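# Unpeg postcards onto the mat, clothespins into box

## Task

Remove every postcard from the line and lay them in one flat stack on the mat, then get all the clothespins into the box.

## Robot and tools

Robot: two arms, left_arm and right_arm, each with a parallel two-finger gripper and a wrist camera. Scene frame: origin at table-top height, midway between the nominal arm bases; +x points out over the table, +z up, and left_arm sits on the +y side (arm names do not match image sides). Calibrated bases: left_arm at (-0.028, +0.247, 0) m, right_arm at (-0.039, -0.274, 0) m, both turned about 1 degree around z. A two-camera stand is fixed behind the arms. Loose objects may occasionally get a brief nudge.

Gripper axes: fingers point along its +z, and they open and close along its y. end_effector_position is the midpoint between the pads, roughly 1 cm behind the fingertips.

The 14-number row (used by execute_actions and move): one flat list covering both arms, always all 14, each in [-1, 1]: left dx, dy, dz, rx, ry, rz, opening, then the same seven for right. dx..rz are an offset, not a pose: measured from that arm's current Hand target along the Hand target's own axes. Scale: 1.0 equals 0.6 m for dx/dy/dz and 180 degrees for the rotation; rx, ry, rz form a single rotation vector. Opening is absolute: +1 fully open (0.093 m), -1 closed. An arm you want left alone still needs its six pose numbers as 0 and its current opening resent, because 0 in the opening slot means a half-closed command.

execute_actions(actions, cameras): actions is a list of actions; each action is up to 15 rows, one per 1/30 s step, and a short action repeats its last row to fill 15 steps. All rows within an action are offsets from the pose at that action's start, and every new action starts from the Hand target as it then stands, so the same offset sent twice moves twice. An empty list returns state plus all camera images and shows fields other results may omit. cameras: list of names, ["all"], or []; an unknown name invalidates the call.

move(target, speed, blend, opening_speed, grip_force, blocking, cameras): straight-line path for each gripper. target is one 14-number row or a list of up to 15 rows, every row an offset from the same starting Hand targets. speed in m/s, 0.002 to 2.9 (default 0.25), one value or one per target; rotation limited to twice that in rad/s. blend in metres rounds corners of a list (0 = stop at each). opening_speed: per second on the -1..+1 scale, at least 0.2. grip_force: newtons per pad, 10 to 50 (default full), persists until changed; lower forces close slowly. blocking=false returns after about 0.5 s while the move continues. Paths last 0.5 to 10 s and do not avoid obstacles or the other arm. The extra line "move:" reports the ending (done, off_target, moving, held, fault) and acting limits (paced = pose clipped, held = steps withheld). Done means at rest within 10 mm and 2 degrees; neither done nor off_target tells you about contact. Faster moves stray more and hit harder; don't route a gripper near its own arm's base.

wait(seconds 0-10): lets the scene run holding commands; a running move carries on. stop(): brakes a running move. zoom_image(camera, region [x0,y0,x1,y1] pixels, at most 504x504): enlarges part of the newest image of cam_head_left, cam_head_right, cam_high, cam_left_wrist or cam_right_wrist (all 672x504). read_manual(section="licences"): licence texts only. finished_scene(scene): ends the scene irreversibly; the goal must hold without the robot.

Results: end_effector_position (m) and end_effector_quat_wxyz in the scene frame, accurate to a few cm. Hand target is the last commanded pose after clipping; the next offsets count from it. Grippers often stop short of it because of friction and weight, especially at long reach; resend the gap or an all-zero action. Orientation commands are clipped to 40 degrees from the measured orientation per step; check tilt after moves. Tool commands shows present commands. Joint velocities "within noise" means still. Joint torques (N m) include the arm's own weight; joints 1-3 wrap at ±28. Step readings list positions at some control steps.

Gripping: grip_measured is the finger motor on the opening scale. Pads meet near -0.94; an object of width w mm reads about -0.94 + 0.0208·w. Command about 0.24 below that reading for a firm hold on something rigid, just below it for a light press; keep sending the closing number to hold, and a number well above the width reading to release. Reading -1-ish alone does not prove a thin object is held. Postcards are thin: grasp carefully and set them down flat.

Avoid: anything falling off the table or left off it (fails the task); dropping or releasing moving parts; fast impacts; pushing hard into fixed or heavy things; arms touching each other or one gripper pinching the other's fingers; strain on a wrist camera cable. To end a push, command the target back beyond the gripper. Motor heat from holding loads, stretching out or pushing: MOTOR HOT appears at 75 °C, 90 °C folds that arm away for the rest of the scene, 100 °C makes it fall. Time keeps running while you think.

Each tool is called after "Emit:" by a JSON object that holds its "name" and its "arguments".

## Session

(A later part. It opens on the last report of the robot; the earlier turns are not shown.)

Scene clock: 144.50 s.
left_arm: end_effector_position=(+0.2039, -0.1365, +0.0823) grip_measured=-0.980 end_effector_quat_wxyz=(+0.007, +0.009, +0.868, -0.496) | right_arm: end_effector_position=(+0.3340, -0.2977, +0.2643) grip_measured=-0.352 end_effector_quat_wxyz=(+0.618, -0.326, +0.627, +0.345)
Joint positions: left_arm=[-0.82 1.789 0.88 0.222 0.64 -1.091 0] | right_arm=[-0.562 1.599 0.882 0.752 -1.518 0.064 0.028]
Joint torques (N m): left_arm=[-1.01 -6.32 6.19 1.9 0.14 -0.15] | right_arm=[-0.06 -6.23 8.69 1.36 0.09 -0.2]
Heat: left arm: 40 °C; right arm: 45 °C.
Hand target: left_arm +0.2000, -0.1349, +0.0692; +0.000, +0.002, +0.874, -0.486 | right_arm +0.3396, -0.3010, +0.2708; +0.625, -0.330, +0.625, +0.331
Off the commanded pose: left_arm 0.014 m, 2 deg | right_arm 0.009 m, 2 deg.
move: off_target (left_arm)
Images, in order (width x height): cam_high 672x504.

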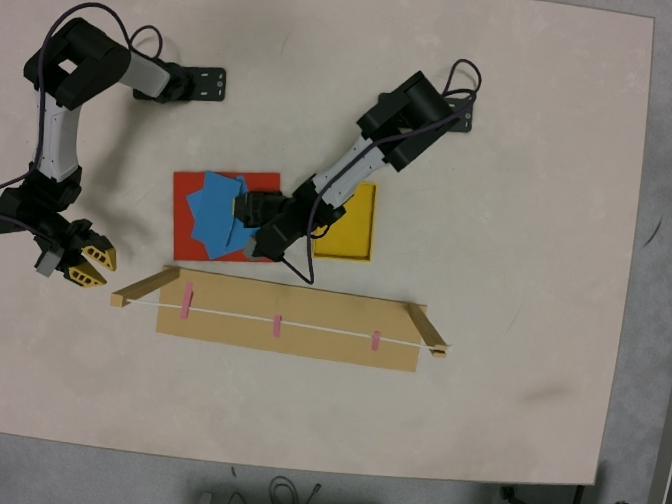

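Emit:
{"name": "move", "arguments": {"target": [[0,-0.035,-0.022,0,0,0,-1,0,0,0,0,0,0,-0.35],[0.027,0,-0.046,0,-0.142,-0.0885,-1,0,0,0,0,0,0,-0.35],[0.027,0.035,-0.023,0,-0.142,-0.0885,-1,0,0,0,0,0,0,-0.35]], "cameras": ["cam_high"], "speed": 0.1}}

Emit:
{"name": "zoom_image", "arguments": {"camera": "cam_high", "region": [150, 150, 400, 320]}}

Scene clock: 155.27 s.
left_arm: end_effector_position=(+0.1883, -0.1179, +0.0760) grip_measured=-0.980 end_effector_quat_wxyz=(+0.129, -0.219, +0.833, -0.491) | right_arm: end_effector_position=(+0.3340, -0.2977, +0.2643) grip_measured=-0.352 end_effector_quat_wxyz=(+0.618, -0.326, +0.627, +0.345)
Joint positions: left_arm=[-1.043 1.643 0.589 0.547 0.03 -1.554 0] | right_arm=[-0.562 1.599 0.882 0.751 -1.518 0.064 0.028]
Joint torques (N m): left_arm=[-1.07 -4.77 5.76 1.95 -0.19 -0.12] | right_arm=[-0.08 -6.23 8.69 1.36 0.09 -0.2]
Heat: left arm: 40 °C; right arm: 46 °C.
Hand target: left_arm +0.1838, -0.1120, +0.0586; +0.126, -0.225, +0.844, -0.469 | right_arm +0.3396, -0.3010, +0.2708; +0.625, -0.330, +0.625, +0.331
Off the commanded pose: left_arm 0.019 m, 3 deg | right_arm 0.009 m, 2 deg.
move: off_target (left_arm)
Images, in order (width x height): cam_high 672x504.

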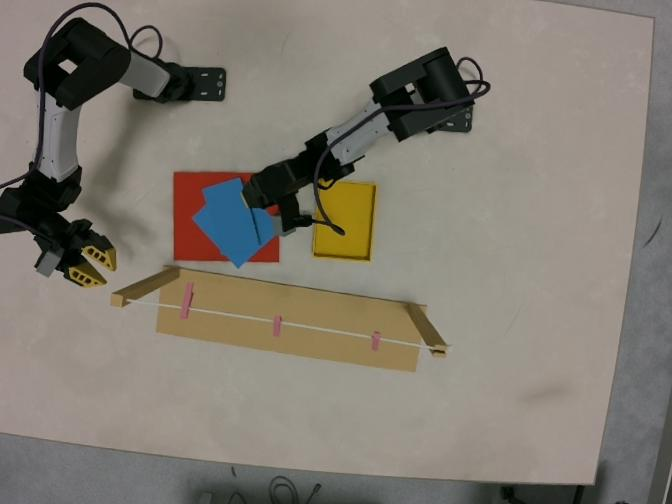

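Scaled by 2.016.

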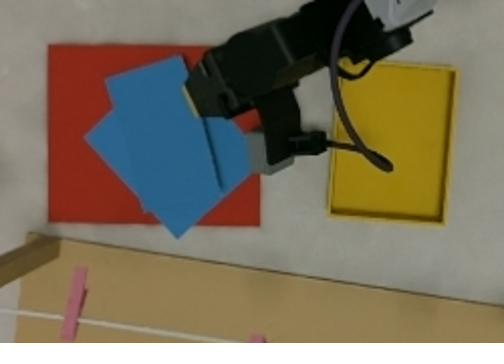

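Emit:
{"name": "move", "arguments": {"target": [0,-0.15,-0.2,0,0,0,-1,0,0,0,0,0,0,-0.35], "cameras": ["cam_high"], "speed": 0.1}}

Emit:
{"name": "zoom_image", "arguments": {"camera": "cam_high", "region": [150, 150, 400, 320]}}

Scene clock: 160.93 s.
left_arm: end_effector_position=(+0.1562, -0.0647, +0.1876) grip_measured=-0.980 end_effector_quat_wxyz=(+0.122, -0.223, +0.848, -0.465) | right_arm: end_effector_position=(+0.3340, -0.2977, +0.2643) grip_measured=-0.352 end_effector_quat_wxyz=(+0.618, -0.326, +0.627, +0.345)
Joint positions: left_arm=[-1.043 1.132 0.754 -0.189 0.028 -1.554 0] | right_arm=[-0.562 1.599 0.882 0.751 -1.518 0.064 0.028]
Joint torques (N m): left_arm=[-0.8 -4.55 12.34 1.74 -0.12 -0.12] | right_arm=[-0.06 -6.23 8.69 1.36 0.09 -0.2]
Heat: left arm: 40 °C; right arm: 46 °C.
Hand target: left_arm +0.1565, -0.0650, +0.1984; +0.126, -0.225, +0.844, -0.469 | right_arm +0.3396, -0.3010, +0.2708; +0.625, -0.330, +0.625, +0.331
Off the commanded pose: left_arm 0.011 m, 1 deg | right_arm 0.009 m, 2 deg.
move: off_target (left_arm)
Images, in order (width x height): cam_high 672x504.

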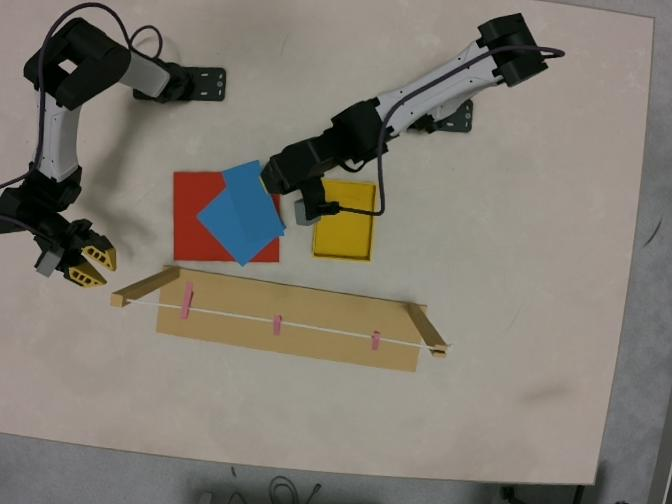

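Scaled by 2.016.

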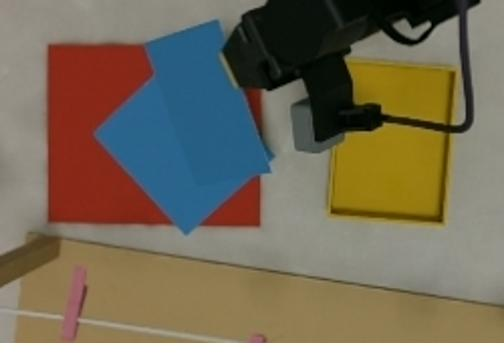

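Emit:
{"name": "move", "arguments": {"target": [[-0.133,0.01,-0.266,0,0,0,-1,0,0,0,0,0,0,-0.35],[-0.133,0.01,-0.266,0,0,0,-1,0.168,0.328,-0.02,0.285,0.281,0.148,-1]], "cameras": ["cam_high","cam_right_wrist"]}}

Emit:
{"name": "zoom_image", "arguments": {"camera": "cam_high", "region": [150, 150, 400, 320]}}

Scene clock: 181.93 s.
left_arm: end_effector_position=(+0.1578, +0.0941, +0.2695) grip_measured=-0.980 end_effector_quat_wxyz=(+0.126, -0.229, +0.845, -0.467) | right_arm: end_effector_position=(+0.1667, -0.2005, +0.1613) grip_measured=-0.975 end_effector_quat_wxyz=(+0.290, -0.004, +0.957, +0.001)
Joint positions: left_arm=[-0.273 0.791 0.989 -0.927 0.645 -1.08 0] | right_arm=[0.54 0.873 0.833 -1.017 0.302 0.484 0]
Joint torques (N m): left_arm=[0.7 0.05 11.7 1.54 0.36 0.04] | right_arm=[0.43 -0.7 9.16 1.25 0.32 0.03]
Heat: left arm: 44 °C; right arm: 47 °C.
Hand target: left_arm +0.1564, +0.0950, +0.2776; +0.126, -0.225, +0.844, -0.469 | right_arm +0.1702, -0.1999, +0.1703; +0.300, +0.000, +0.954, +0.000
Off the commanded pose: left_arm 0.008 m, 0 deg | right_arm 0.010 m, 1 deg.
move: done
Images, in order (width x height): cam_high 672x504, cam_right_wrist 672x504.

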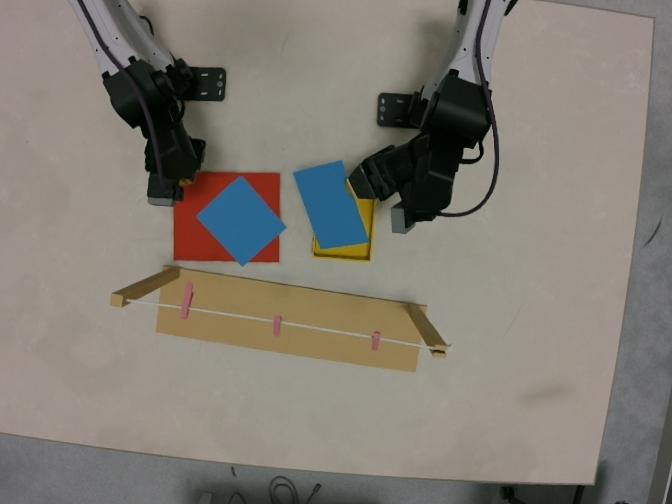

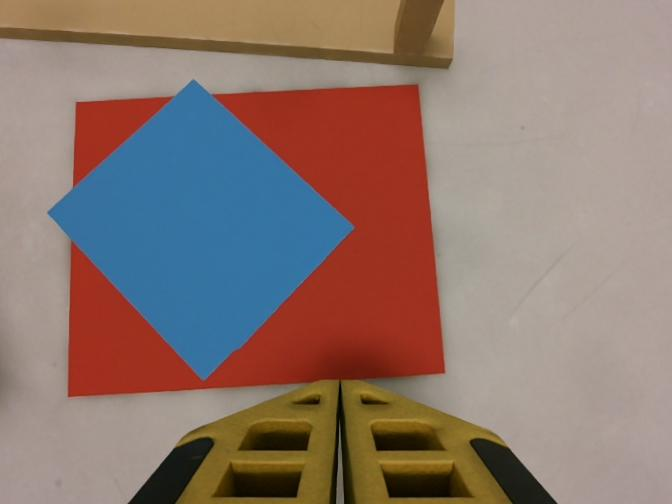

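Scaled by 2.016.

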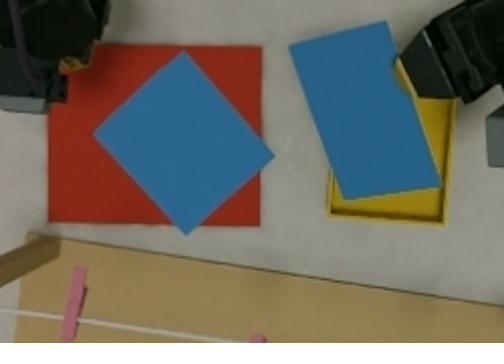

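Emit:
{"name": "move", "arguments": {"target": [[0,0,0,0,0,0,-1,-0.025,0.102,0.291,0,0,0,-1],[0,0,0,0,0,0,-1,0.003,0.102,0.332,0,0,0,-1],[0,0,0,0,0,0,-1,0.003,0.022,0.332,0,0,0,-1],[0,0,0,0,0,0,-1,-0.06,0.022,0.24,0,0,0,-1],[0,0,0,0,0,0,-1,0,0,0,0,0,0,-1]], "cameras": ["cam_right_wrist"], "speed": [0.15,0.04,0.04,0.1,0.2]}}

Scene clock: 195.37 s.
left_arm: end_effector_position=(+0.1578, +0.0941, +0.2695) grip_measured=-0.980 end_effector_quat_wxyz=(+0.126, -0.229, +0.845, -0.467) | right_arm: end_effector_position=(+0.1674, -0.1996, +0.1611) grip_measured=-0.975 end_effector_quat_wxyz=(+0.289, -0.005, +0.957, +0.000)
Joint positions: left_arm=[-0.273 0.791 0.989 -0.927 0.645 -1.08 0] | right_arm=[0.542 0.881 0.836 -1.016 0.301 0.484 0]
Joint torques (N m): left_arm=[0.66 -0.06 11.74 1.54 0.38 0.09] | right_arm=[0.29 -1.35 8.85 1.27 0.29 0.05]
Heat: left arm: 46 °C; right arm: 46 °C.
Hand target: left_arm +0.1564, +0.0950, +0.2776; +0.126, -0.225, +0.844, -0.469 | right_arm +0.1702, -0.1998, +0.1702; +0.300, +0.000, +0.954, +0.000
Off the commanded pose: left_arm 0.008 m, 0 deg | right_arm 0.010 m, 2 deg.
move: done
Images, in order (width x height): cam_right_wrist 672x504.

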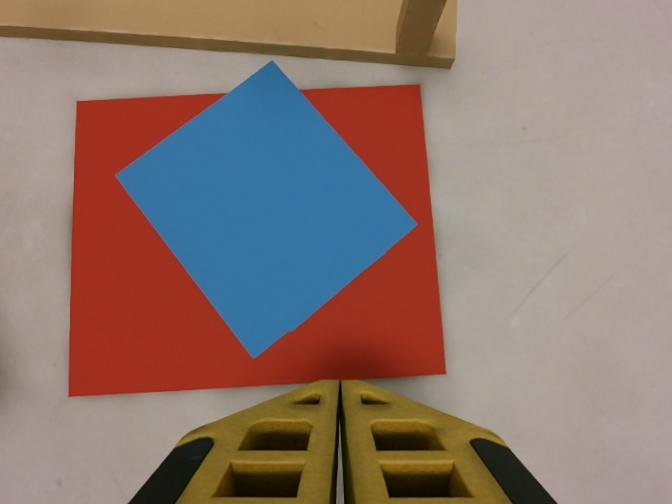

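Emit:
{"name": "move", "arguments": {"target": [[0,0,0,0,0,0,-1,0.018,-0.038,0.261,0,0,0,-1],[0,0,0,0,0,0,-1,0.046,-0.038,0.302,0,0,0,-1],[0,0,0,0,0,0,-1,0.112,-0.038,0.256,0,0,0,-1],[0,0,0,0,0,0,-1,0.03,-0.038,0.14,0,0,0,-1],[0,0,0,0,0,0,-1,0,0,0,0,0,0,-1]], "cameras": ["cam_right_wrist"], "speed": [0.15,0.04,0.04,0.1,0.2]}}

Scene clock: 207.47 s.
left_arm: end_effector_position=(+0.1578, +0.0941, +0.2695) grip_measured=-0.980 end_effector_quat_wxyz=(+0.126, -0.229, +0.845, -0.467) | right_arm: end_effector_position=(+0.1673, -0.1997, +0.1620) grip_measured=-0.975 end_effector_quat_wxyz=(+0.290, -0.005, +0.957, +0.001)
Joint positions: left_arm=[-0.273 0.791 0.989 -0.927 0.645 -1.08 0] | right_arm=[0.542 0.877 0.836 -1.016 0.301 0.483 0]
Joint torques (N m): left_arm=[0.64 -0.05 11.89 1.53 0.41 0.07] | right_arm=[0.31 -1.03 8.84 1.24 0.33 -0.01]
Heat: left arm: 47 °C; right arm: 46 °C.
Hand target: left_arm +0.1564, +0.0950, +0.2776; +0.126, -0.225, +0.844, -0.469 | right_arm +0.1702, -0.1999, +0.1703; +0.300, +0.000, +0.954, +0.000
Off the commanded pose: left_arm 0.008 m, 0 deg | right_arm 0.009 m, 1 deg.
move: done
Images, in order (width x height): cam_right_wrist 672x504.

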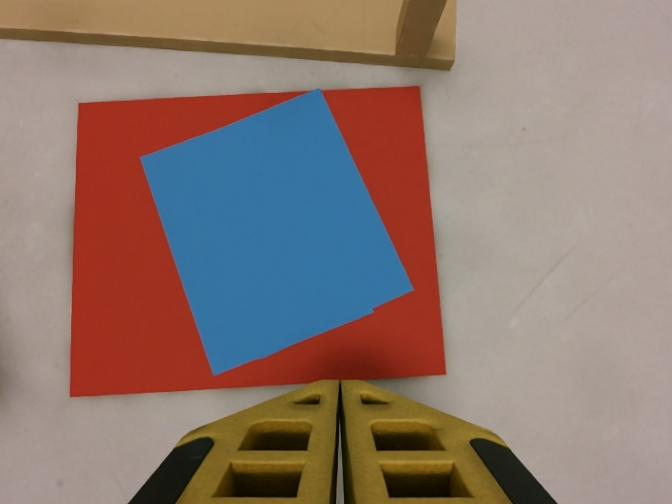

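Emit:
{"name": "move", "arguments": {"target": [[0,0,0,0,0,0,-1,-0.076,-0.2,-0.11,0,0,0,-1],[0.141,0.015,0.414,0,0,0,-1,-0.076,-0.2,-0.11,0,0,0,-1],[0.141,0.114,0.475,0,0,0,-1,-0.076,-0.2,-0.11,0,0,0,-1]], "cameras": ["cam_high"], "speed": [0.2,0.22,0.1]}}

Emit:
{"name": "zoom_image", "arguments": {"camera": "cam_high", "region": [150, 150, 400, 320]}}

Scene clock: 218.10 s.
left_arm: end_effector_position=(+0.1897, -0.1304, +0.0848) grip_measured=-0.980 end_effector_quat_wxyz=(+0.128, -0.220, +0.836, -0.486) | right_arm: end_effector_position=(+0.1677, -0.3208, +0.2431) grip_measured=-0.975 end_effector_quat_wxyz=(+0.292, +0.004, +0.956, -0.004)
Joint positions: left_arm=[-1.062 1.649 0.658 0.474 0.012 -1.564 0] | right_arm=[-0.412 0.925 1.186 -1.27 -0.199 -0.314 0]
Joint torques (N m): left_arm=[-0.84 -5.11 5.94 2.07 -0.16 -0.13] | right_arm=[-0.55 -0.53 8.44 1.34 -0.42 -0.14]
Heat: left arm: 47 °C; right arm: 46 °C.
Hand target: left_arm +0.1861, -0.1256, +0.0690; +0.126, -0.226, +0.844, -0.469 | right_arm +0.1698, -0.3198, +0.2505; +0.300, +0.000, +0.954, +0.000
Off the commanded pose: left_arm 0.017 m, 2 deg | right_arm 0.008 m, 1 deg.
move: off_target (left_arm)
Images, in order (width x height): cam_high 672x504.

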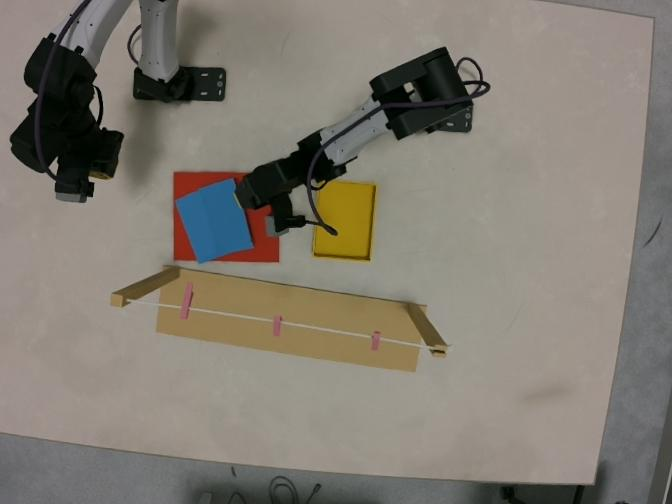

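Scaled by 2.016.

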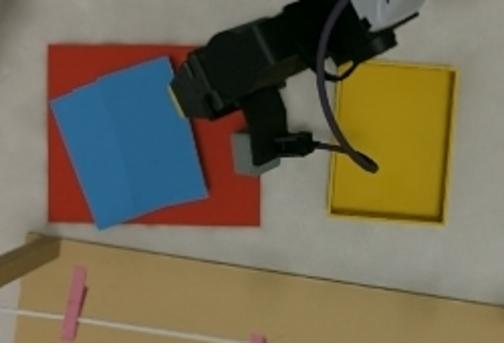

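Emit:
{"name": "move", "arguments": {"target": [[0,-0.012,-0.007,0,0,0,-1,0,0,0,0,0,0,-1],[0,-0.012,-0.007,0,0,0,-0.75,0,0,0,0,0,0,-1],[0,-0.012,-0.14,0,0,0,-0.75,0,0,0,0,0,0,-1],[-0.1,-0.15,-0.3,0,0,0,-0.35,0,0,0,0,0,0,-1],[-0.1,-0.15,-0.3,0,0,0,-0.35,0.076,0.2,0.11,0,0,0,-1]], "cameras": ["cam_right_wrist","cam_high"], "speed": [0.05,0.05,0.07,0.2,0.2]}}

Scene clock: 229.23 s.
left_arm: end_effector_position=(+0.1838, -0.0055, +0.2335) grip_measured=-0.352 end_effector_quat_wxyz=(+0.125, -0.227, +0.844, -0.470) | right_arm: end_effector_position=(+0.1661, -0.2007, +0.1693) grip_measured=-0.975 end_effector_quat_wxyz=(+0.292, -0.004, +0.956, +0.002)
Joint positions: left_arm=[-0.76 1.001 0.867 -0.444 0.259 -1.409 0.028] | right_arm=[0.541 0.874 0.863 -1.043 0.301 0.484 0]
Joint torques (N m): left_arm=[0.59 -2.14 12.27 1.73 0.17 0.06] | right_arm=[0.39 -0.68 6.53 1.5 0.38 0]
Heat: left arm: 46 °C; right arm: 46 °C.
Hand target: left_arm +0.1853, -0.0044, +0.2404; +0.126, -0.225, +0.844, -0.469 | right_arm +0.1702, -0.1999, +0.1702; +0.300, +0.000, +0.954, +0.000
Off the commanded pose: left_arm 0.007 m, 0 deg | right_arm 0.004 m, 1 deg.
move: done
Images, in order (width x height): cam_high 672x504, cam_right_wrist 672x504.

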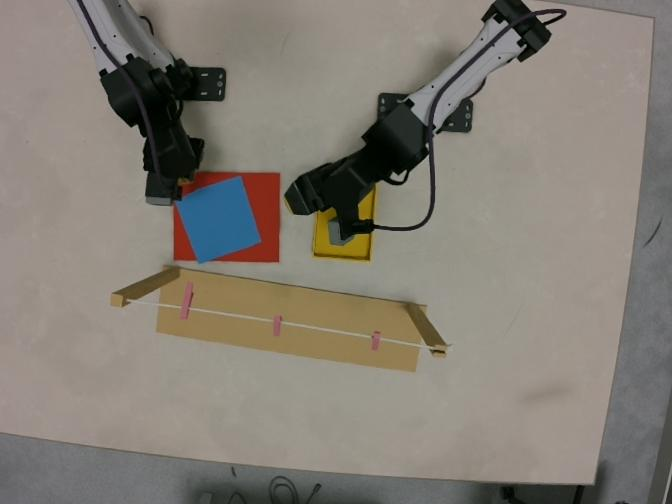

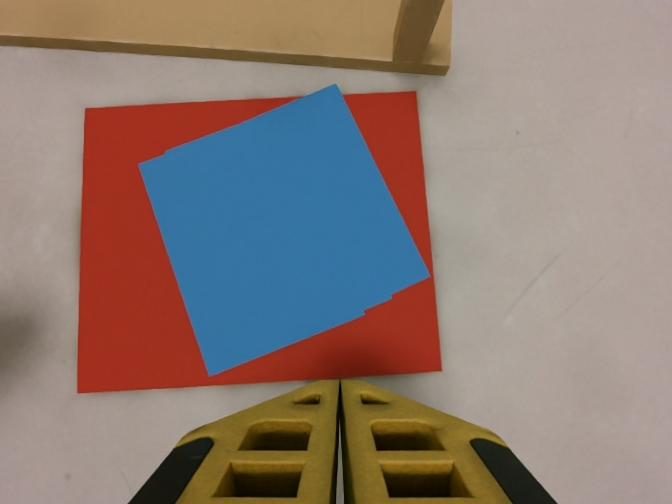

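Emit:
{"name": "move", "arguments": {"target": [[0,0,0,0,0,0,-0.35,0.042,0.033,0.244,0,0,0,-1],[0,0,0,0,0,0,-0.35,0.07,0.033,0.285,0,0,0,-1],[0,0,0,0,0,0,-0.35,0.093,0.05,0.269,0,0,0,-1],[0,0,0,0,0,0,-0.35,0.0,0.05,0.15,0,0,0,-1],[0,0,0,0,0,0,-0.35,0,0,0,0,0,0,-1]], "cameras": ["cam_right_wrist"], "speed": [0.15,0.04,0.04,0.1,0.2]}}

Scene clock: 239.53 s.
left_arm: end_effector_position=(+0.1838, -0.0055, +0.2335) grip_measured=-0.352 end_effector_quat_wxyz=(+0.125, -0.227, +0.844, -0.470) | right_arm: end_effector_position=(+0.1692, -0.2028, +0.1625) grip_measured=-0.975 end_effector_quat_wxyz=(+0.293, -0.002, +0.956, -0.009)
Joint positions: left_arm=[-0.76 1.001 0.867 -0.444 0.259 -1.409 0.028] | right_arm=[0.541 0.882 0.838 -1.016 0.322 0.483 0]
Joint torques (N m): left_arm=[0.59 -2.29 12.42 1.74 0.11 0.06] | right_arm=[0.39 -1.46 8.72 1.23 0.11 0.04]
Heat: left arm: 45 °C; right arm: 45 °C.
Hand target: left_arm +0.1853, -0.0044, +0.2404; +0.126, -0.225, +0.844, -0.469 | right_arm +0.1702, -0.1998, +0.1703; +0.300, +0.000, +0.954, +0.000
Off the commanded pose: left_arm 0.007 m, 0 deg | right_arm 0.008 m, 1 deg.
move: done
Images, in order (width x height): cam_right_wrist 672x504.

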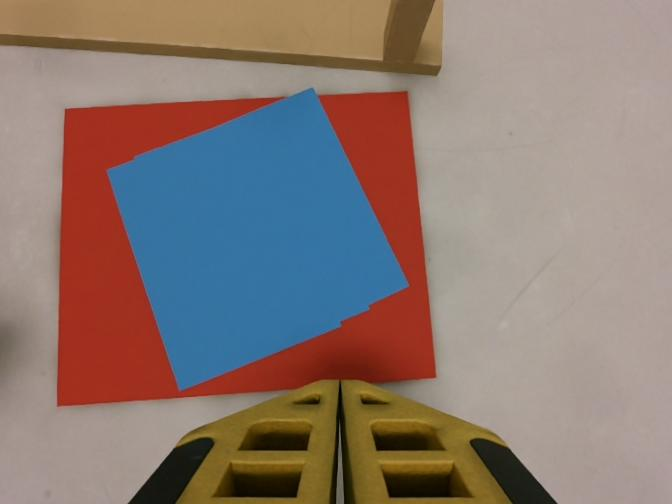

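Emit:
{"name": "move", "arguments": {"target": [[0,0,0,0,0,0,-0.35,-0.036,0.03,0.295,0,0,0,-1],[0,0,0,0,0,0,-0.35,-0.008,0.03,0.338,0,0,0,-1],[0,0,0,0,0,0,-0.35,0.005,0,0.33,0,0,0,-1],[0,0,0,0,0,0,-0.35,-0.06,0.0,0.22,0,0,0,-1],[0,0,0,0,0,0,-0.35,0,0,0,0,0,0,-1]], "cameras": ["cam_right_wrist"], "speed": [0.15,0.04,0.04,0.1,0.2]}}

Scene clock: 250.03 s.
left_arm: end_effector_position=(+0.1838, -0.0055, +0.2335) grip_measured=-0.352 end_effector_quat_wxyz=(+0.125, -0.227, +0.844, -0.470) | right_arm: end_effector_position=(+0.1673, -0.1997, +0.1612) grip_measured=-0.975 end_effector_quat_wxyz=(+0.289, -0.005, +0.957, +0.000)
Joint positions: left_arm=[-0.76 1.001 0.867 -0.444 0.259 -1.409 0.028] | right_arm=[0.542 0.88 0.836 -1.016 0.301 0.484 0]
Joint torques (N m): left_arm=[0.69 -1.99 12.46 1.76 0.11 0.04] | right_arm=[0.29 -1.31 8.9 1.26 0.34 0.04]
Heat: left arm: 45 °C; right arm: 45 °C.
Hand target: left_arm +0.1853, -0.0044, +0.2404; +0.126, -0.225, +0.844, -0.469 | right_arm +0.1702, -0.1999, +0.1703; +0.300, +0.000, +0.954, +0.000
Off the commanded pose: left_arm 0.007 m, 0 deg | right_arm 0.010 m, 1 deg.
move: done
Images, in order (width x height): cam_right_wrist 672x504.

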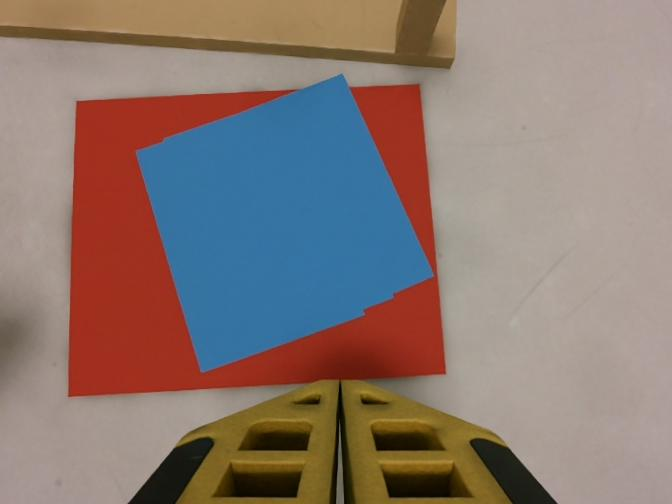

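Emit:
{"name": "move", "arguments": {"target": [[0,0,0,0,0,0,-0.35,0.034,-0.038,0.25,0,0,0,-1],[0,0,0,0,0,0,-0.35,0.063,-0.038,0.292,0,0,0,-1],[0,0,0,0,0,0,-0.35,0.092,-0.019,0.272,0,0,0,-1],[0,0,0,0,0,0,-0.35,0.0,-0.019,0.15,0,0,0,-1],[0,0,0,0,0,0,-0.35,0,0,0,0,0,0,-1]], "cameras": ["cam_right_wrist"], "speed": [0.15,0.04,0.04,0.1,0.2]}}

Scene clock: 260.23 s.
left_arm: end_effector_position=(+0.1838, -0.0055, +0.2335) grip_measured=-0.352 end_effector_quat_wxyz=(+0.125, -0.227, +0.844, -0.470) | right_arm: end_effector_position=(+0.1674, -0.1996, +0.1613) grip_measured=-0.975 end_effector_quat_wxyz=(+0.289, -0.006, +0.957, +0.001)
Joint positions: left_arm=[-0.76 1.001 0.867 -0.444 0.259 -1.409 0.028] | right_arm=[0.542 0.88 0.836 -1.016 0.301 0.483 0]
Joint torques (N m): left_arm=[0.69 -2.19 12.57 1.74 0.17 0.08] | right_arm=[0.29 -1.29 8.87 1.28 0.36 0.04]
Heat: left arm: 45 °C; right arm: 45 °C.
Hand target: left_arm +0.1853, -0.0044, +0.2404; +0.126, -0.225, +0.844, -0.469 | right_arm +0.1702, -0.1998, +0.1703; +0.300, +0.000, +0.954, +0.000
Off the commanded pose: left_arm 0.007 m, 0 deg | right_arm 0.009 m, 2 deg.
move: done
Images, in order (width x height): cam_right_wrist 672x504.

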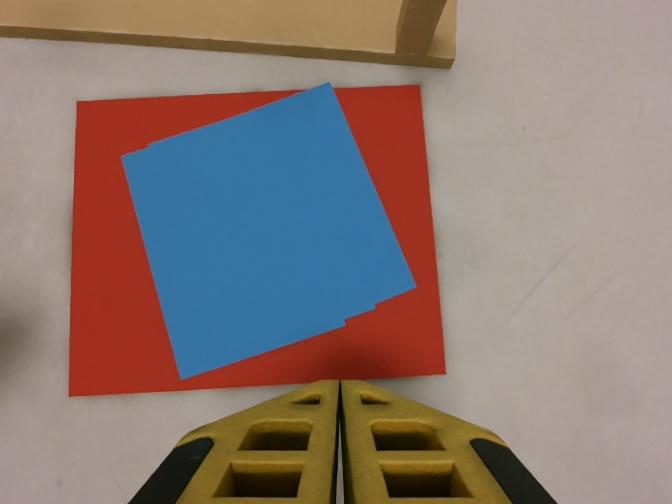

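Emit:
{"name": "move", "arguments": {"target": [[0,0,0,0,0,0,-0.35,-0.1,-0.25,-0.13,0,0,0,-0.3],[-0.119,-0.16,0.148,0.148,-0.131,0.489,0.1,-0.1,-0.25,-0.13,0,0,0,-0.3]], "cameras": ["cam_left_wrist","cam_high","cam_head_right"]}}

Scene clock: 271.57 s.
left_arm: end_effector_position=(+0.3030, -0.0766, +0.2622) grip_measured=+0.098 end_effector_quat_wxyz=(+0.589, +0.361, +0.622, -0.368) | right_arm: end_effector_position=(+0.1725, -0.3505, +0.2615) grip_measured=-0.302 end_effector_quat_wxyz=(+0.291, +0.005, +0.957, -0.004)
Joint positions: left_arm=[-0.625 1.511 0.837 0.634 0.478 -0.013 0.05] | right_arm=[-0.598 1.031 1.312 -1.331 -0.295 -0.478 0.031]
Joint torques (N m): left_arm=[0.55 -5.12 12.04 2.43 0.08 0.06] | right_arm=[-0.55 -1.11 8.27 1.26 -0.5 -0.15]
Heat: left arm: 46 °C; right arm: 46 °C.
Hand target: left_arm +0.3101, -0.0781, +0.2754; +0.607, +0.365, +0.605, -0.365 | right_arm +0.1747, -0.3499, +0.2686; +0.300, +0.000, +0.954, +0.000
Off the commanded pose: left_arm 0.015 m, 3 deg | right_arm 0.007 m, 1 deg.
move: off_target (left_arm); target 2's new opening was sent with left_arm's hand 0.015 m and 3 deg from that target
Images, in order (width x height): cam_head_right 672x504, cam_high 672x504, cam_left_wrist 672x504.

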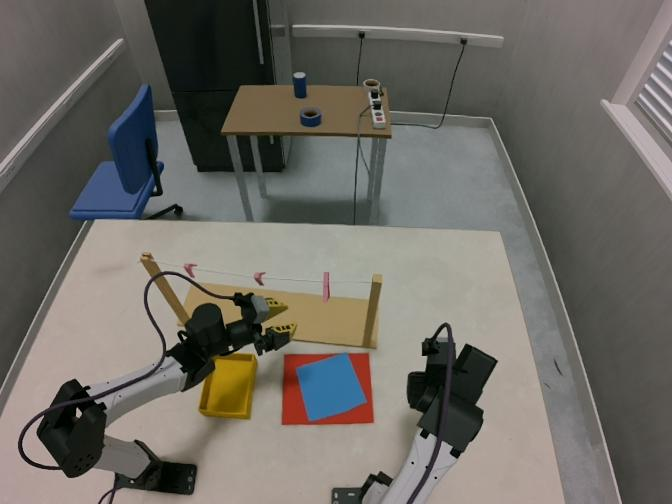

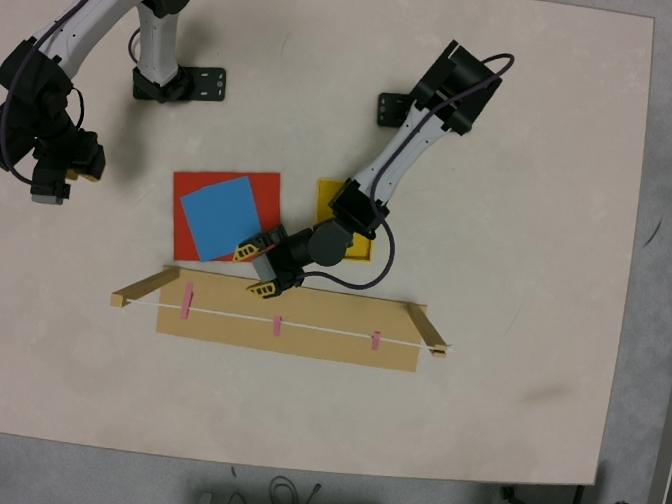

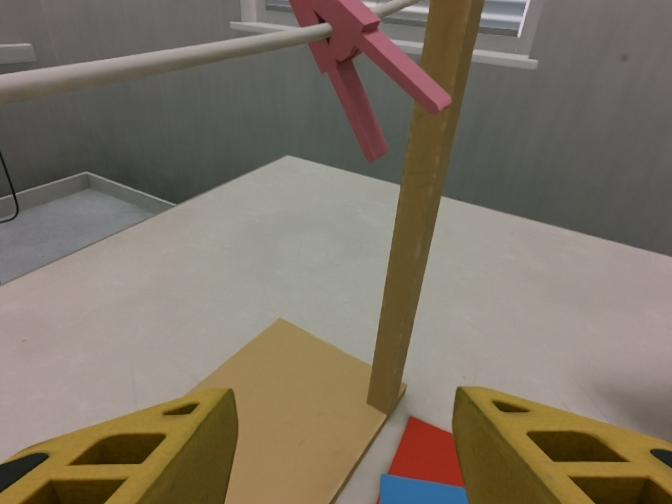

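Emit:
{"name": "move", "arguments": {"target": [-0.075,-0.02,0,0,0,-0.15,0.15,0,0,0,0,0,0,-0.3], "cameras": ["cam_left_wrist"], "speed": 0.15}}

Scene clock: 276.47 s.
left_arm: end_effector_position=(+0.3029, -0.0825, +0.2975) grip_measured=+0.148 end_effector_quat_wxyz=(+0.491, +0.212, +0.688, -0.491) | right_arm: end_effector_position=(+0.1725, -0.3505, +0.2615) grip_measured=-0.302 end_effector_quat_wxyz=(+0.291, +0.005, +0.957, -0.004)
Joint positions: left_arm=[-0.641 1.472 0.951 0.481 0.462 -0.467 0.052] | right_arm=[-0.598 1.031 1.312 -1.331 -0.295 -0.478 0.031]
Joint torques (N m): left_arm=[-1.24 -8.46 12.6 2.03 -0.06 -0.12] | right_arm=[-0.54 -1.13 8.27 1.26 -0.5 -0.15]
Heat: left arm: 47 °C; right arm: 46 °C.
Hand target: left_arm +0.2993, -0.0836, +0.3203; +0.505, +0.213, +0.673, -0.496 | right_arm +0.1747, -0.3499, +0.2686; +0.300, +0.000, +0.954, +0.000
Off the commanded pose: left_arm 0.023 m, 2 deg | right_arm 0.007 m, 1 deg.
move: off_target (left_arm)
Images, in order (width x height): cam_left_wrist 672x504.

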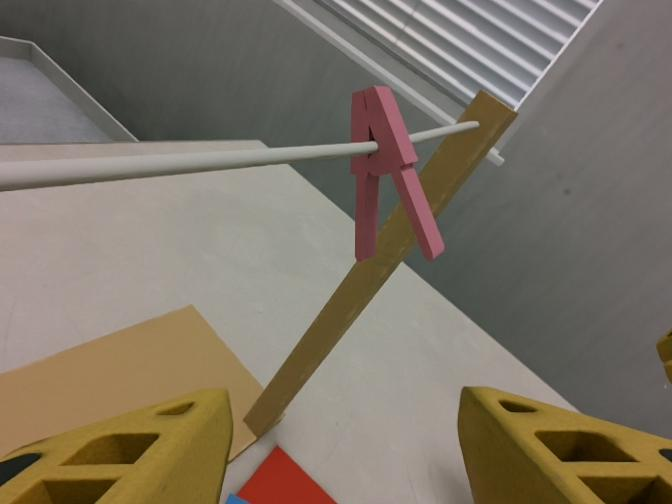

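Emit:
{"name": "move", "arguments": {"target": [[0,-0.032,0,0,0,0,0.2,0,0,0,0,0,0,-0.3],[0,-0.032,0.1,0,0,0,0.2,0,0,0,0,0,0,-0.3]], "cameras": ["cam_left_wrist"], "speed": 0.12}}

Scene clock: 280.40 s.
left_arm: end_effector_position=(+0.3096, -0.1394, +0.3210) grip_measured=+0.198 end_effector_quat_wxyz=(+0.499, +0.215, +0.679, -0.494) | right_arm: end_effector_position=(+0.1725, -0.3505, +0.2615) grip_measured=-0.302 end_effector_quat_wxyz=(+0.291, +0.005, +0.957, -0.004)
Joint positions: left_arm=[-0.76 1.612 1.161 0.436 0.345 -0.469 0.055] | right_arm=[-0.598 1.031 1.312 -1.331 -0.295 -0.478 0.031]
Joint torques (N m): left_arm=[-0.92 -6.6 12.74 2.23 -0.11 -0.1] | right_arm=[-0.54 -1.11 8.28 1.26 -0.5 -0.15]
Heat: left arm: 47 °C; right arm: 46 °C.
Hand target: left_arm +0.3122, -0.1447, +0.3291; +0.505, +0.214, +0.673, -0.496 | right_arm +0.1747, -0.3499, +0.2686; +0.300, +0.000, +0.954, +0.000
Off the commanded pose: left_arm 0.010 m, 1 deg | right_arm 0.007 m, 1 deg.
move: done
Images, in order (width x height): cam_left_wrist 672x504.

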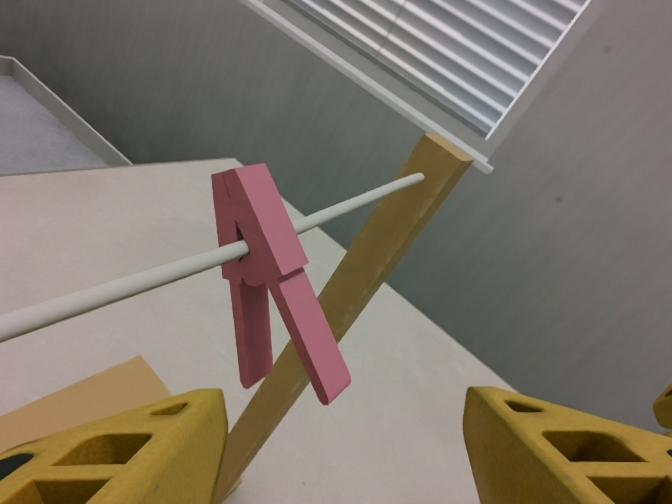

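Emit:
{"name": "move", "arguments": {"target": [[0.015,0.026,0,0,0,0,0.2,0,0,0,0,0,0,-0.3],[0.015,0.026,0.055,0,0,0,0.2,0,0,0,0,0,0,-0.3]], "cameras": ["cam_left_wrist"], "speed": 0.08}}

Scene clock: 284.37 s.
left_arm: end_effector_position=(+0.3333, -0.1630, +0.3086) grip_measured=+0.198 end_effector_quat_wxyz=(+0.500, +0.215, +0.678, -0.494) | right_arm: end_effector_position=(+0.1725, -0.3505, +0.2615) grip_measured=-0.302 end_effector_quat_wxyz=(+0.291, +0.005, +0.957, -0.004)
Joint positions: left_arm=[-0.764 1.747 1.259 0.475 0.341 -0.469 0.055] | right_arm=[-0.598 1.031 1.312 -1.331 -0.295 -0.478 0.031]
Joint torques (N m): left_arm=[-0.98 -7.06 12.79 2.21 -0.11 -0.11] | right_arm=[-0.55 -1.11 8.28 1.26 -0.5 -0.15]
Heat: left arm: 48 °C; right arm: 46 °C.
Hand target: left_arm +0.3365, -0.1692, +0.3142; +0.505, +0.213, +0.673, -0.496 | right_arm +0.1747, -0.3499, +0.2686; +0.300, +0.000, +0.954, +0.000
Off the commanded pose: left_arm 0.009 m, 1 deg | right_arm 0.007 m, 1 deg.
move: done
Images, in order (width x height): cam_left_wrist 672x504.

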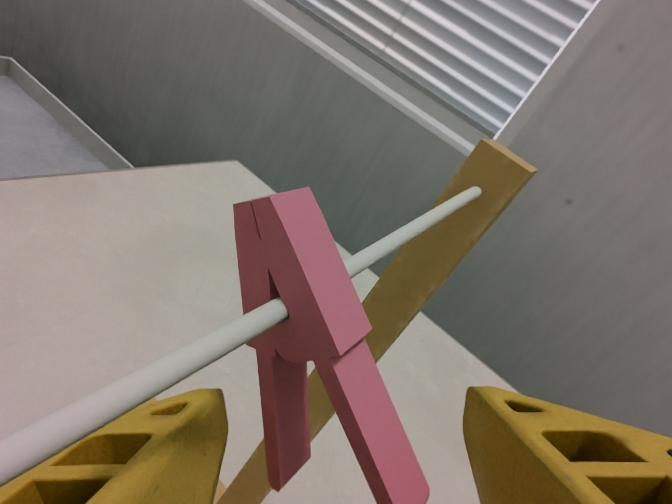

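Emit:
{"name": "move", "arguments": {"target": [[0,0,0.022,0,0,0,0.2,0,0,0,0,0,0,-0.3],[0,0,0.022,0,0,0,-1,0,0,0,0,0,0,-0.3],[0.085,-0.025,0.02,0,0,0,-1,0,0,0,0,0,0,-0.3]], "cameras": ["cam_left_wrist"], "speed": 0.06}}

Scene clock: 291.07 s.
left_arm: end_effector_position=(+0.3088, -0.1951, +0.2851) grip_measured=-0.850 end_effector_quat_wxyz=(+0.505, +0.216, +0.671, -0.498) | right_arm: end_effector_position=(+0.1725, -0.3505, +0.2615) grip_measured=-0.302 end_effector_quat_wxyz=(+0.291, +0.005, +0.957, -0.004)
Joint positions: left_arm=[-0.865 1.8 1.209 0.598 0.244 -0.469 0.004] | right_arm=[-0.598 1.031 1.312 -1.331 -0.295 -0.478 0.031]
Joint torques (N m): left_arm=[-0.83 -7.6 7.87 2.52 -0.1 -0.06] | right_arm=[-0.55 -1.11 8.27 1.26 -0.5 -0.15]
Heat: left arm: 48 °C; right arm: 46 °C.
Hand target: left_arm +0.3098, -0.1970, +0.2754; +0.505, +0.214, +0.673, -0.496 | right_arm +0.1747, -0.3499, +0.2686; +0.300, +0.000, +0.954, +0.000
Off the commanded pose: left_arm 0.010 m, 0 deg | right_arm 0.007 m, 1 deg.
move: done
Images, in order (width x height): cam_left_wrist 672x504.

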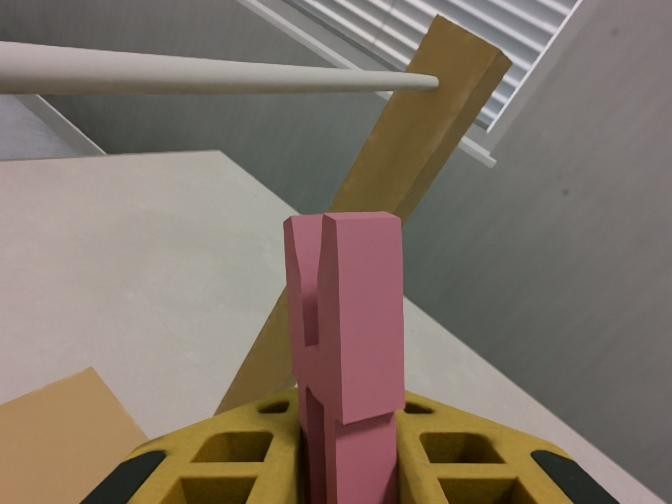

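Emit:
{"name": "move", "arguments": {"target": [[-0.008,0.035,-0.262,-0.358,0.195,-0.031,-1,0,0,0,0,0,0,-0.3],[0.143,0.141,-0.488,-0.358,0.195,-0.031,-1,0,0,0,0,0,0,-0.3]], "cameras": ["cam_left_wrist"], "blend": 0.03}}

Scene clock: 299.90 s.
left_arm: end_effector_position=(+0.2056, +0.0747, +0.1612) grip_measured=-0.849 end_effector_quat_wxyz=(+0.300, +0.019, +0.954, -0.005) | right_arm: end_effector_position=(+0.1725, -0.3505, +0.2615) grip_measured=-0.302 end_effector_quat_wxyz=(+0.291, +0.005, +0.957, -0.004)
Joint positions: left_arm=[-0.907 1.24 1.013 -0.912 -0.446 -0.75 0.004] | right_arm=[-0.598 1.031 1.312 -1.331 -0.295 -0.478 0.031]
Joint torques (N m): left_arm=[0.66 -5.15 6.72 1.26 -0.24 -0.01] | right_arm=[-0.55 -1.11 8.27 1.26 -0.5 -0.15]
Heat: left arm: 47 °C; right arm: 46 °C.
Hand target: left_arm +0.2053, +0.0787, +0.1598; +0.302, +0.017, +0.953, -0.006 | right_arm +0.1747, -0.3499, +0.2686; +0.300, +0.000, +0.954, +0.000
Off the commanded pose: left_arm 0.004 m, 0 deg | right_arm 0.007 m, 1 deg.
move: done
Images, in order (width x height): cam_left_wrist 672x504.

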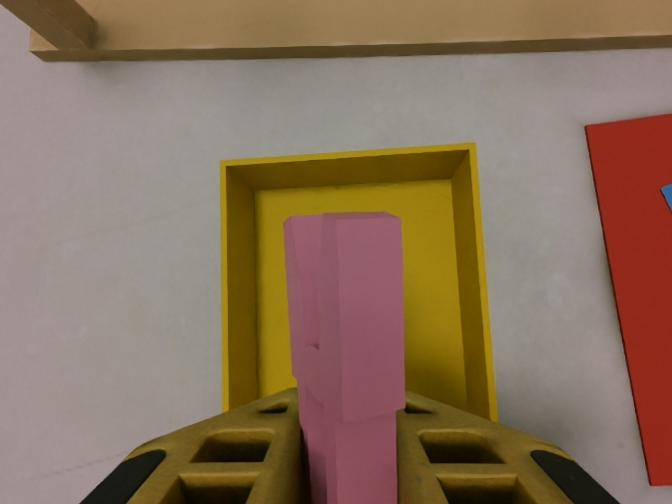

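Emit:
{"name": "move", "arguments": {"target": [[0.1,0,0.143,0,0,0,-1,0,0,0,0,0,0,-0.3],[0.1,0,0.143,0,0,0,0.25,0,0,0,0,0,0,-0.3],[-0.05,0,-0.07,0,0,0,0.25,0,0,0,0,0,0,-0.3]], "cameras": ["cam_left_wrist"], "speed": 0.12}}

Scene clock: 308.30 s.
left_arm: end_effector_position=(+0.2048, +0.0748, +0.2089) grip_measured=+0.248 end_effector_quat_wxyz=(+0.307, +0.019, +0.951, -0.015) | right_arm: end_effector_position=(+0.1725, -0.3505, +0.2615) grip_measured=-0.302 end_effector_quat_wxyz=(+0.291, +0.005, +0.957, -0.004)
Joint positions: left_arm=[-0.907 1.236 1.192 -1.07 -0.442 -0.744 0.057] | right_arm=[-0.598 1.031 1.312 -1.331 -0.295 -0.478 0.031]
Joint torques (N m): left_arm=[0.8 -2.89 10.88 0.93 -0.3 -0.06] | right_arm=[-0.54 -1.11 8.27 1.26 -0.5 -0.15]
Heat: left arm: 47 °C; right arm: 46 °C.
Hand target: left_arm +0.2057, +0.0786, +0.2115; +0.302, +0.017, +0.953, -0.006 | right_arm +0.1747, -0.3499, +0.2686; +0.300, +0.000, +0.954, +0.000
Off the commanded pose: left_arm 0.005 m, 1 deg | right_arm 0.007 m, 1 deg.
move: done
Images, in order (width x height): cam_left_wrist 672x504.

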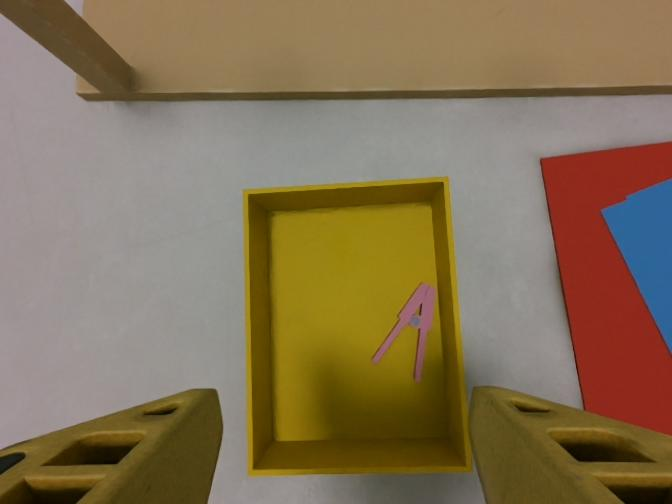

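Emit:
{"name": "move", "arguments": {"target": [-0.217,-0.057,0.05,0.307,-0.276,0.16,0.15,0,0,0,0,0,0,-0.3], "cameras": ["cam_left_wrist"]}}

Scene clock: 316.00 s.
left_arm: end_effector_position=(+0.3258, +0.0387, +0.2617) grip_measured=+0.152 end_effector_quat_wxyz=(+0.602, +0.364, +0.609, -0.365) | right_arm: end_effector_position=(+0.1725, -0.3505, +0.2615) grip_measured=-0.302 end_effector_quat_wxyz=(+0.291, +0.005, +0.957, -0.004)
Joint positions: left_arm=[-0.232 1.421 0.727 0.682 0.87 0.003 0.052] | right_arm=[-0.598 1.031 1.312 -1.331 -0.295 -0.478 0.031]
Joint torques (N m): left_arm=[0.39 -4.26 8.98 2.17 0.16 -0.12] | right_arm=[-0.54 -1.11 8.27 1.26 -0.5 -0.15]
Heat: left arm: 46 °C; right arm: 46 °C.
Hand target: left_arm +0.3281, +0.0401, +0.2620; +0.606, +0.365, +0.605, -0.365 | right_arm +0.1747, -0.3499, +0.2686; +0.300, +0.000, +0.954, +0.000
Off the commanded pose: left_arm 0.003 m, 1 deg | right_arm 0.007 m, 1 deg.
move: done
Images, in order (width x height): cam_left_wrist 672x504.

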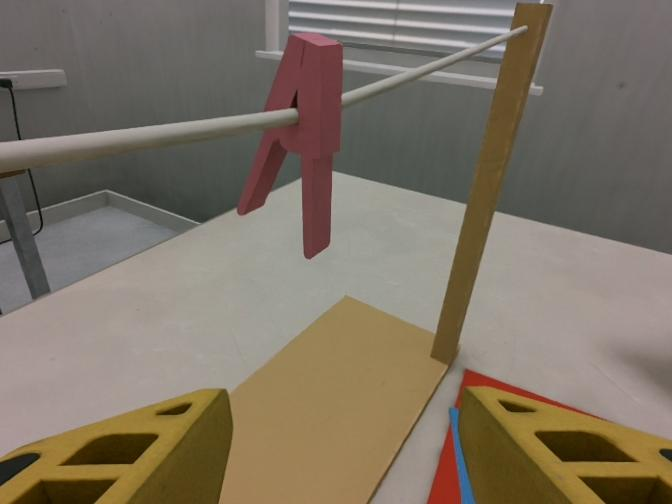

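Emit:
{"name": "move", "arguments": {"target": [[-0.008,0.036,0,0,0,0,0.12,0,0,0,0,0,0,-0.3],[-0.008,0.036,0.1,0,0,0,0.12,0,0,0,0,0,0,-0.3]], "cameras": ["cam_left_wrist"], "speed": 0.12}}

Scene clock: 321.43 s.
left_arm: end_effector_position=(+0.3694, +0.0007, +0.2591) grip_measured=+0.122 end_effector_quat_wxyz=(+0.597, +0.364, +0.613, -0.368) | right_arm: end_effector_position=(+0.1725, -0.3505, +0.2615) grip_measured=-0.302 end_effector_quat_wxyz=(+0.291, +0.005, +0.957, -0.004)
Joint positions: left_arm=[-0.314 1.626 0.919 0.684 0.792 0 0.051] | right_arm=[-0.598 1.031 1.312 -1.331 -0.295 -0.478 0.031]
Joint torques (N m): left_arm=[-0.73 -5.93 11.89 2.15 -0.04 -0.11] | right_arm=[-0.55 -1.11 8.28 1.26 -0.5 -0.15]
Heat: left arm: 46 °C; right arm: 46 °C.
Hand target: left_arm +0.3752, -0.0029, +0.2669; +0.606, +0.365, +0.605, -0.365 | right_arm +0.1747, -0.3499, +0.2686; +0.300, +0.000, +0.954, +0.000
Off the commanded pose: left_arm 0.010 m, 1 deg | right_arm 0.007 m, 1 deg.
move: done
Images, in order (width x height): cam_left_wrist 672x504.

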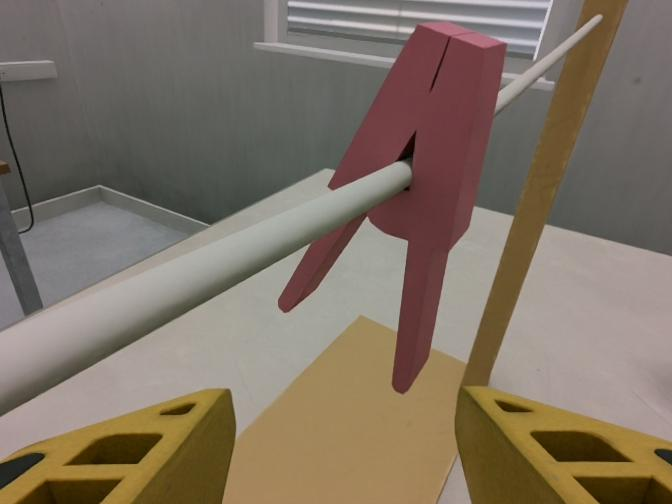

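Emit:
{"name": "move", "arguments": {"target": [[0.006,-0.003,0.0,0,0,0,0.12,0,0,0,0,0,0,-0.3],[0.006,-0.003,0.07,0,0,0,0.12,0,0,0,0,0,0,-0.3]], "cameras": ["cam_left_wrist"], "speed": 0.08}}

Scene clock: 326.73 s.
left_arm: end_effector_position=(+0.3877, -0.0364, +0.2575) grip_measured=+0.122 end_effector_quat_wxyz=(+0.599, +0.365, +0.611, -0.367) | right_arm: end_effector_position=(+0.1725, -0.3505, +0.2615) grip_measured=-0.302 end_effector_quat_wxyz=(+0.291, +0.005, +0.957, -0.004)
Joint positions: left_arm=[-0.398 1.737 1.033 0.688 0.709 0 0.051] | right_arm=[-0.598 1.031 1.312 -1.331 -0.295 -0.478 0.031]
Joint torques (N m): left_arm=[-0.92 -6.69 12.04 2.15 -0.09 -0.1] | right_arm=[-0.54 -1.11 8.27 1.26 -0.5 -0.15]
Heat: left arm: 46 °C; right arm: 46 °C.
Hand target: left_arm +0.3932, -0.0410, +0.2632; +0.606, +0.365, +0.605, -0.365 | right_arm +0.1747, -0.3499, +0.2686; +0.300, +0.000, +0.954, +0.000
Off the commanded pose: left_arm 0.009 m, 1 deg | right_arm 0.007 m, 1 deg.
move: done
Images, in order (width x height): cam_left_wrist 672x504.

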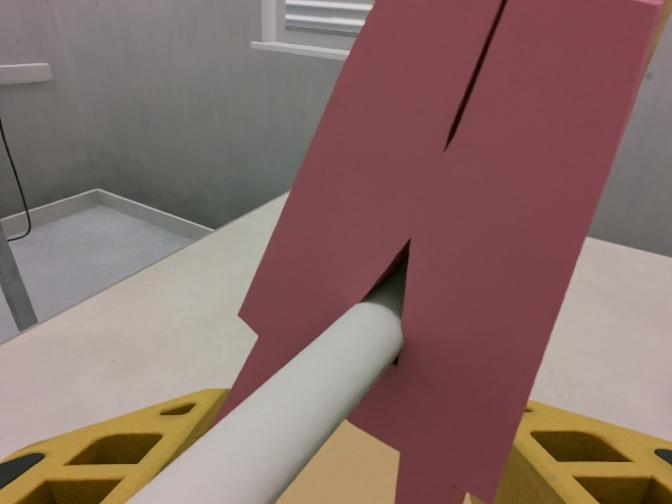

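Emit:
{"name": "move", "arguments": {"target": [[0.01,0.008,-0.035,0,0,0,0.35,0,0,0,0,0,0,-0.3],[0.01,0.008,-0.015,0,0,0,0.35,0,0,0,0,0,0,-0.3]], "cameras": ["cam_left_wrist"], "speed": 0.06}}

Scene clock: 330.13 s.
left_arm: end_effector_position=(+0.3894, -0.0262, +0.2518) grip_measured=+0.348 end_effector_quat_wxyz=(+0.597, +0.364, +0.614, -0.367) | right_arm: end_effector_position=(+0.1725, -0.3505, +0.2615) grip_measured=-0.302 end_effector_quat_wxyz=(+0.291, +0.005, +0.957, -0.004)
Joint positions: left_arm=[-0.37 1.737 1.014 0.7 0.735 0 0.062] | right_arm=[-0.598 1.031 1.312 -1.331 -0.295 -0.478 0.031]
Joint torques (N m): left_arm=[-1.07 -6.82 10.85 2.25 -0.06 -0.13] | right_arm=[-0.54 -1.1 8.28 1.26 -0.5 -0.15]
Heat: left arm: 47 °C; right arm: 46 °C.
Hand target: left_arm +0.3932, -0.0308, +0.2573; +0.606, +0.365, +0.605, -0.365 | right_arm +0.1747, -0.3499, +0.2686; +0.300, +0.000, +0.954, +0.000
Off the commanded pose: left_arm 0.008 m, 1 deg | right_arm 0.007 m, 1 deg.
move: done
Images, in order (width x height): cam_left_wrist 672x504.

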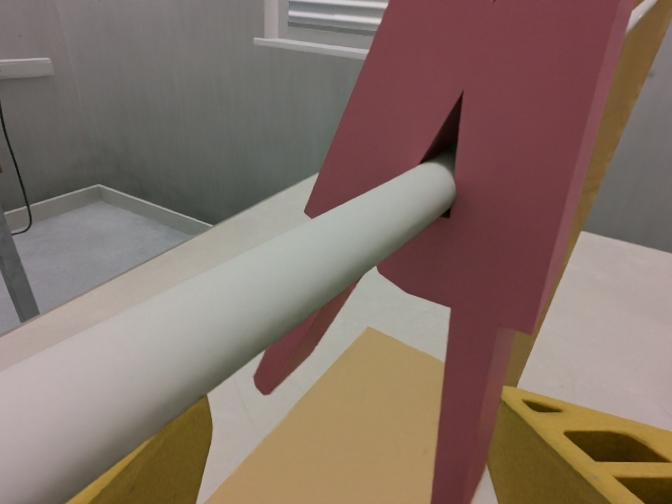

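Emit:
{"name": "move", "arguments": {"target": [[-0.012,-0.004,0.018,0,0,0,0.35,0,0,0,0,0,0,-0.3],[-0.012,-0.004,0.018,0,0,0,-1,0,0,0,0,0,0,-0.3]], "cameras": ["cam_left_wrist"], "speed": 0.06}}

Scene clock: 333.93 s.
left_arm: end_effector_position=(+0.3907, -0.0373, +0.2630) grip_measured=-0.973 end_effector_quat_wxyz=(+0.606, +0.366, +0.604, -0.366) | right_arm: end_effector_position=(+0.1725, -0.3505, +0.2615) grip_measured=-0.302 end_effector_quat_wxyz=(+0.291, +0.005, +0.957, -0.004)
Joint positions: left_arm=[-0.396 1.746 1.05 0.698 0.711 0 0] | right_arm=[-0.598 1.031 1.312 -1.331 -0.295 -0.478 0.031]
Joint torques (N m): left_arm=[-0.69 -6.84 11.93 1.94 -0.09 -0.11] | right_arm=[-0.55 -1.11 8.27 1.26 -0.5 -0.15]
Heat: left arm: 47 °C; right arm: 46 °C.
Hand target: left_arm +0.3962, -0.0414, +0.2645; +0.606, +0.365, +0.605, -0.365 | right_arm +0.1747, -0.3499, +0.2686; +0.300, +0.000, +0.954, +0.000
Off the commanded pose: left_arm 0.007 m, 0 deg | right_arm 0.007 m, 1 deg.
move: done
Images, in order (width x height): cam_left_wrist 672x504.

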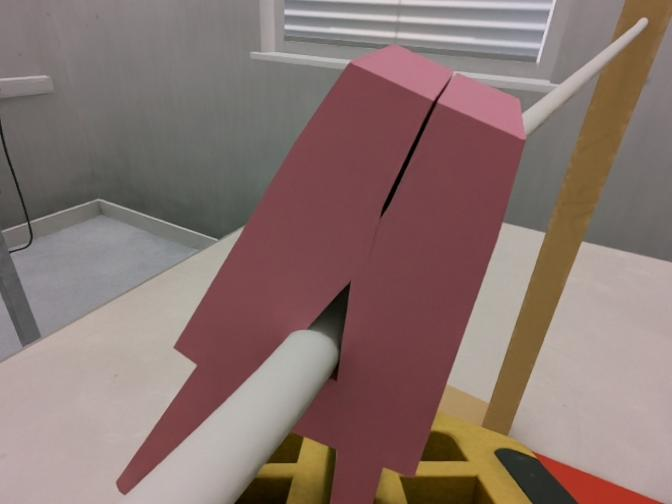

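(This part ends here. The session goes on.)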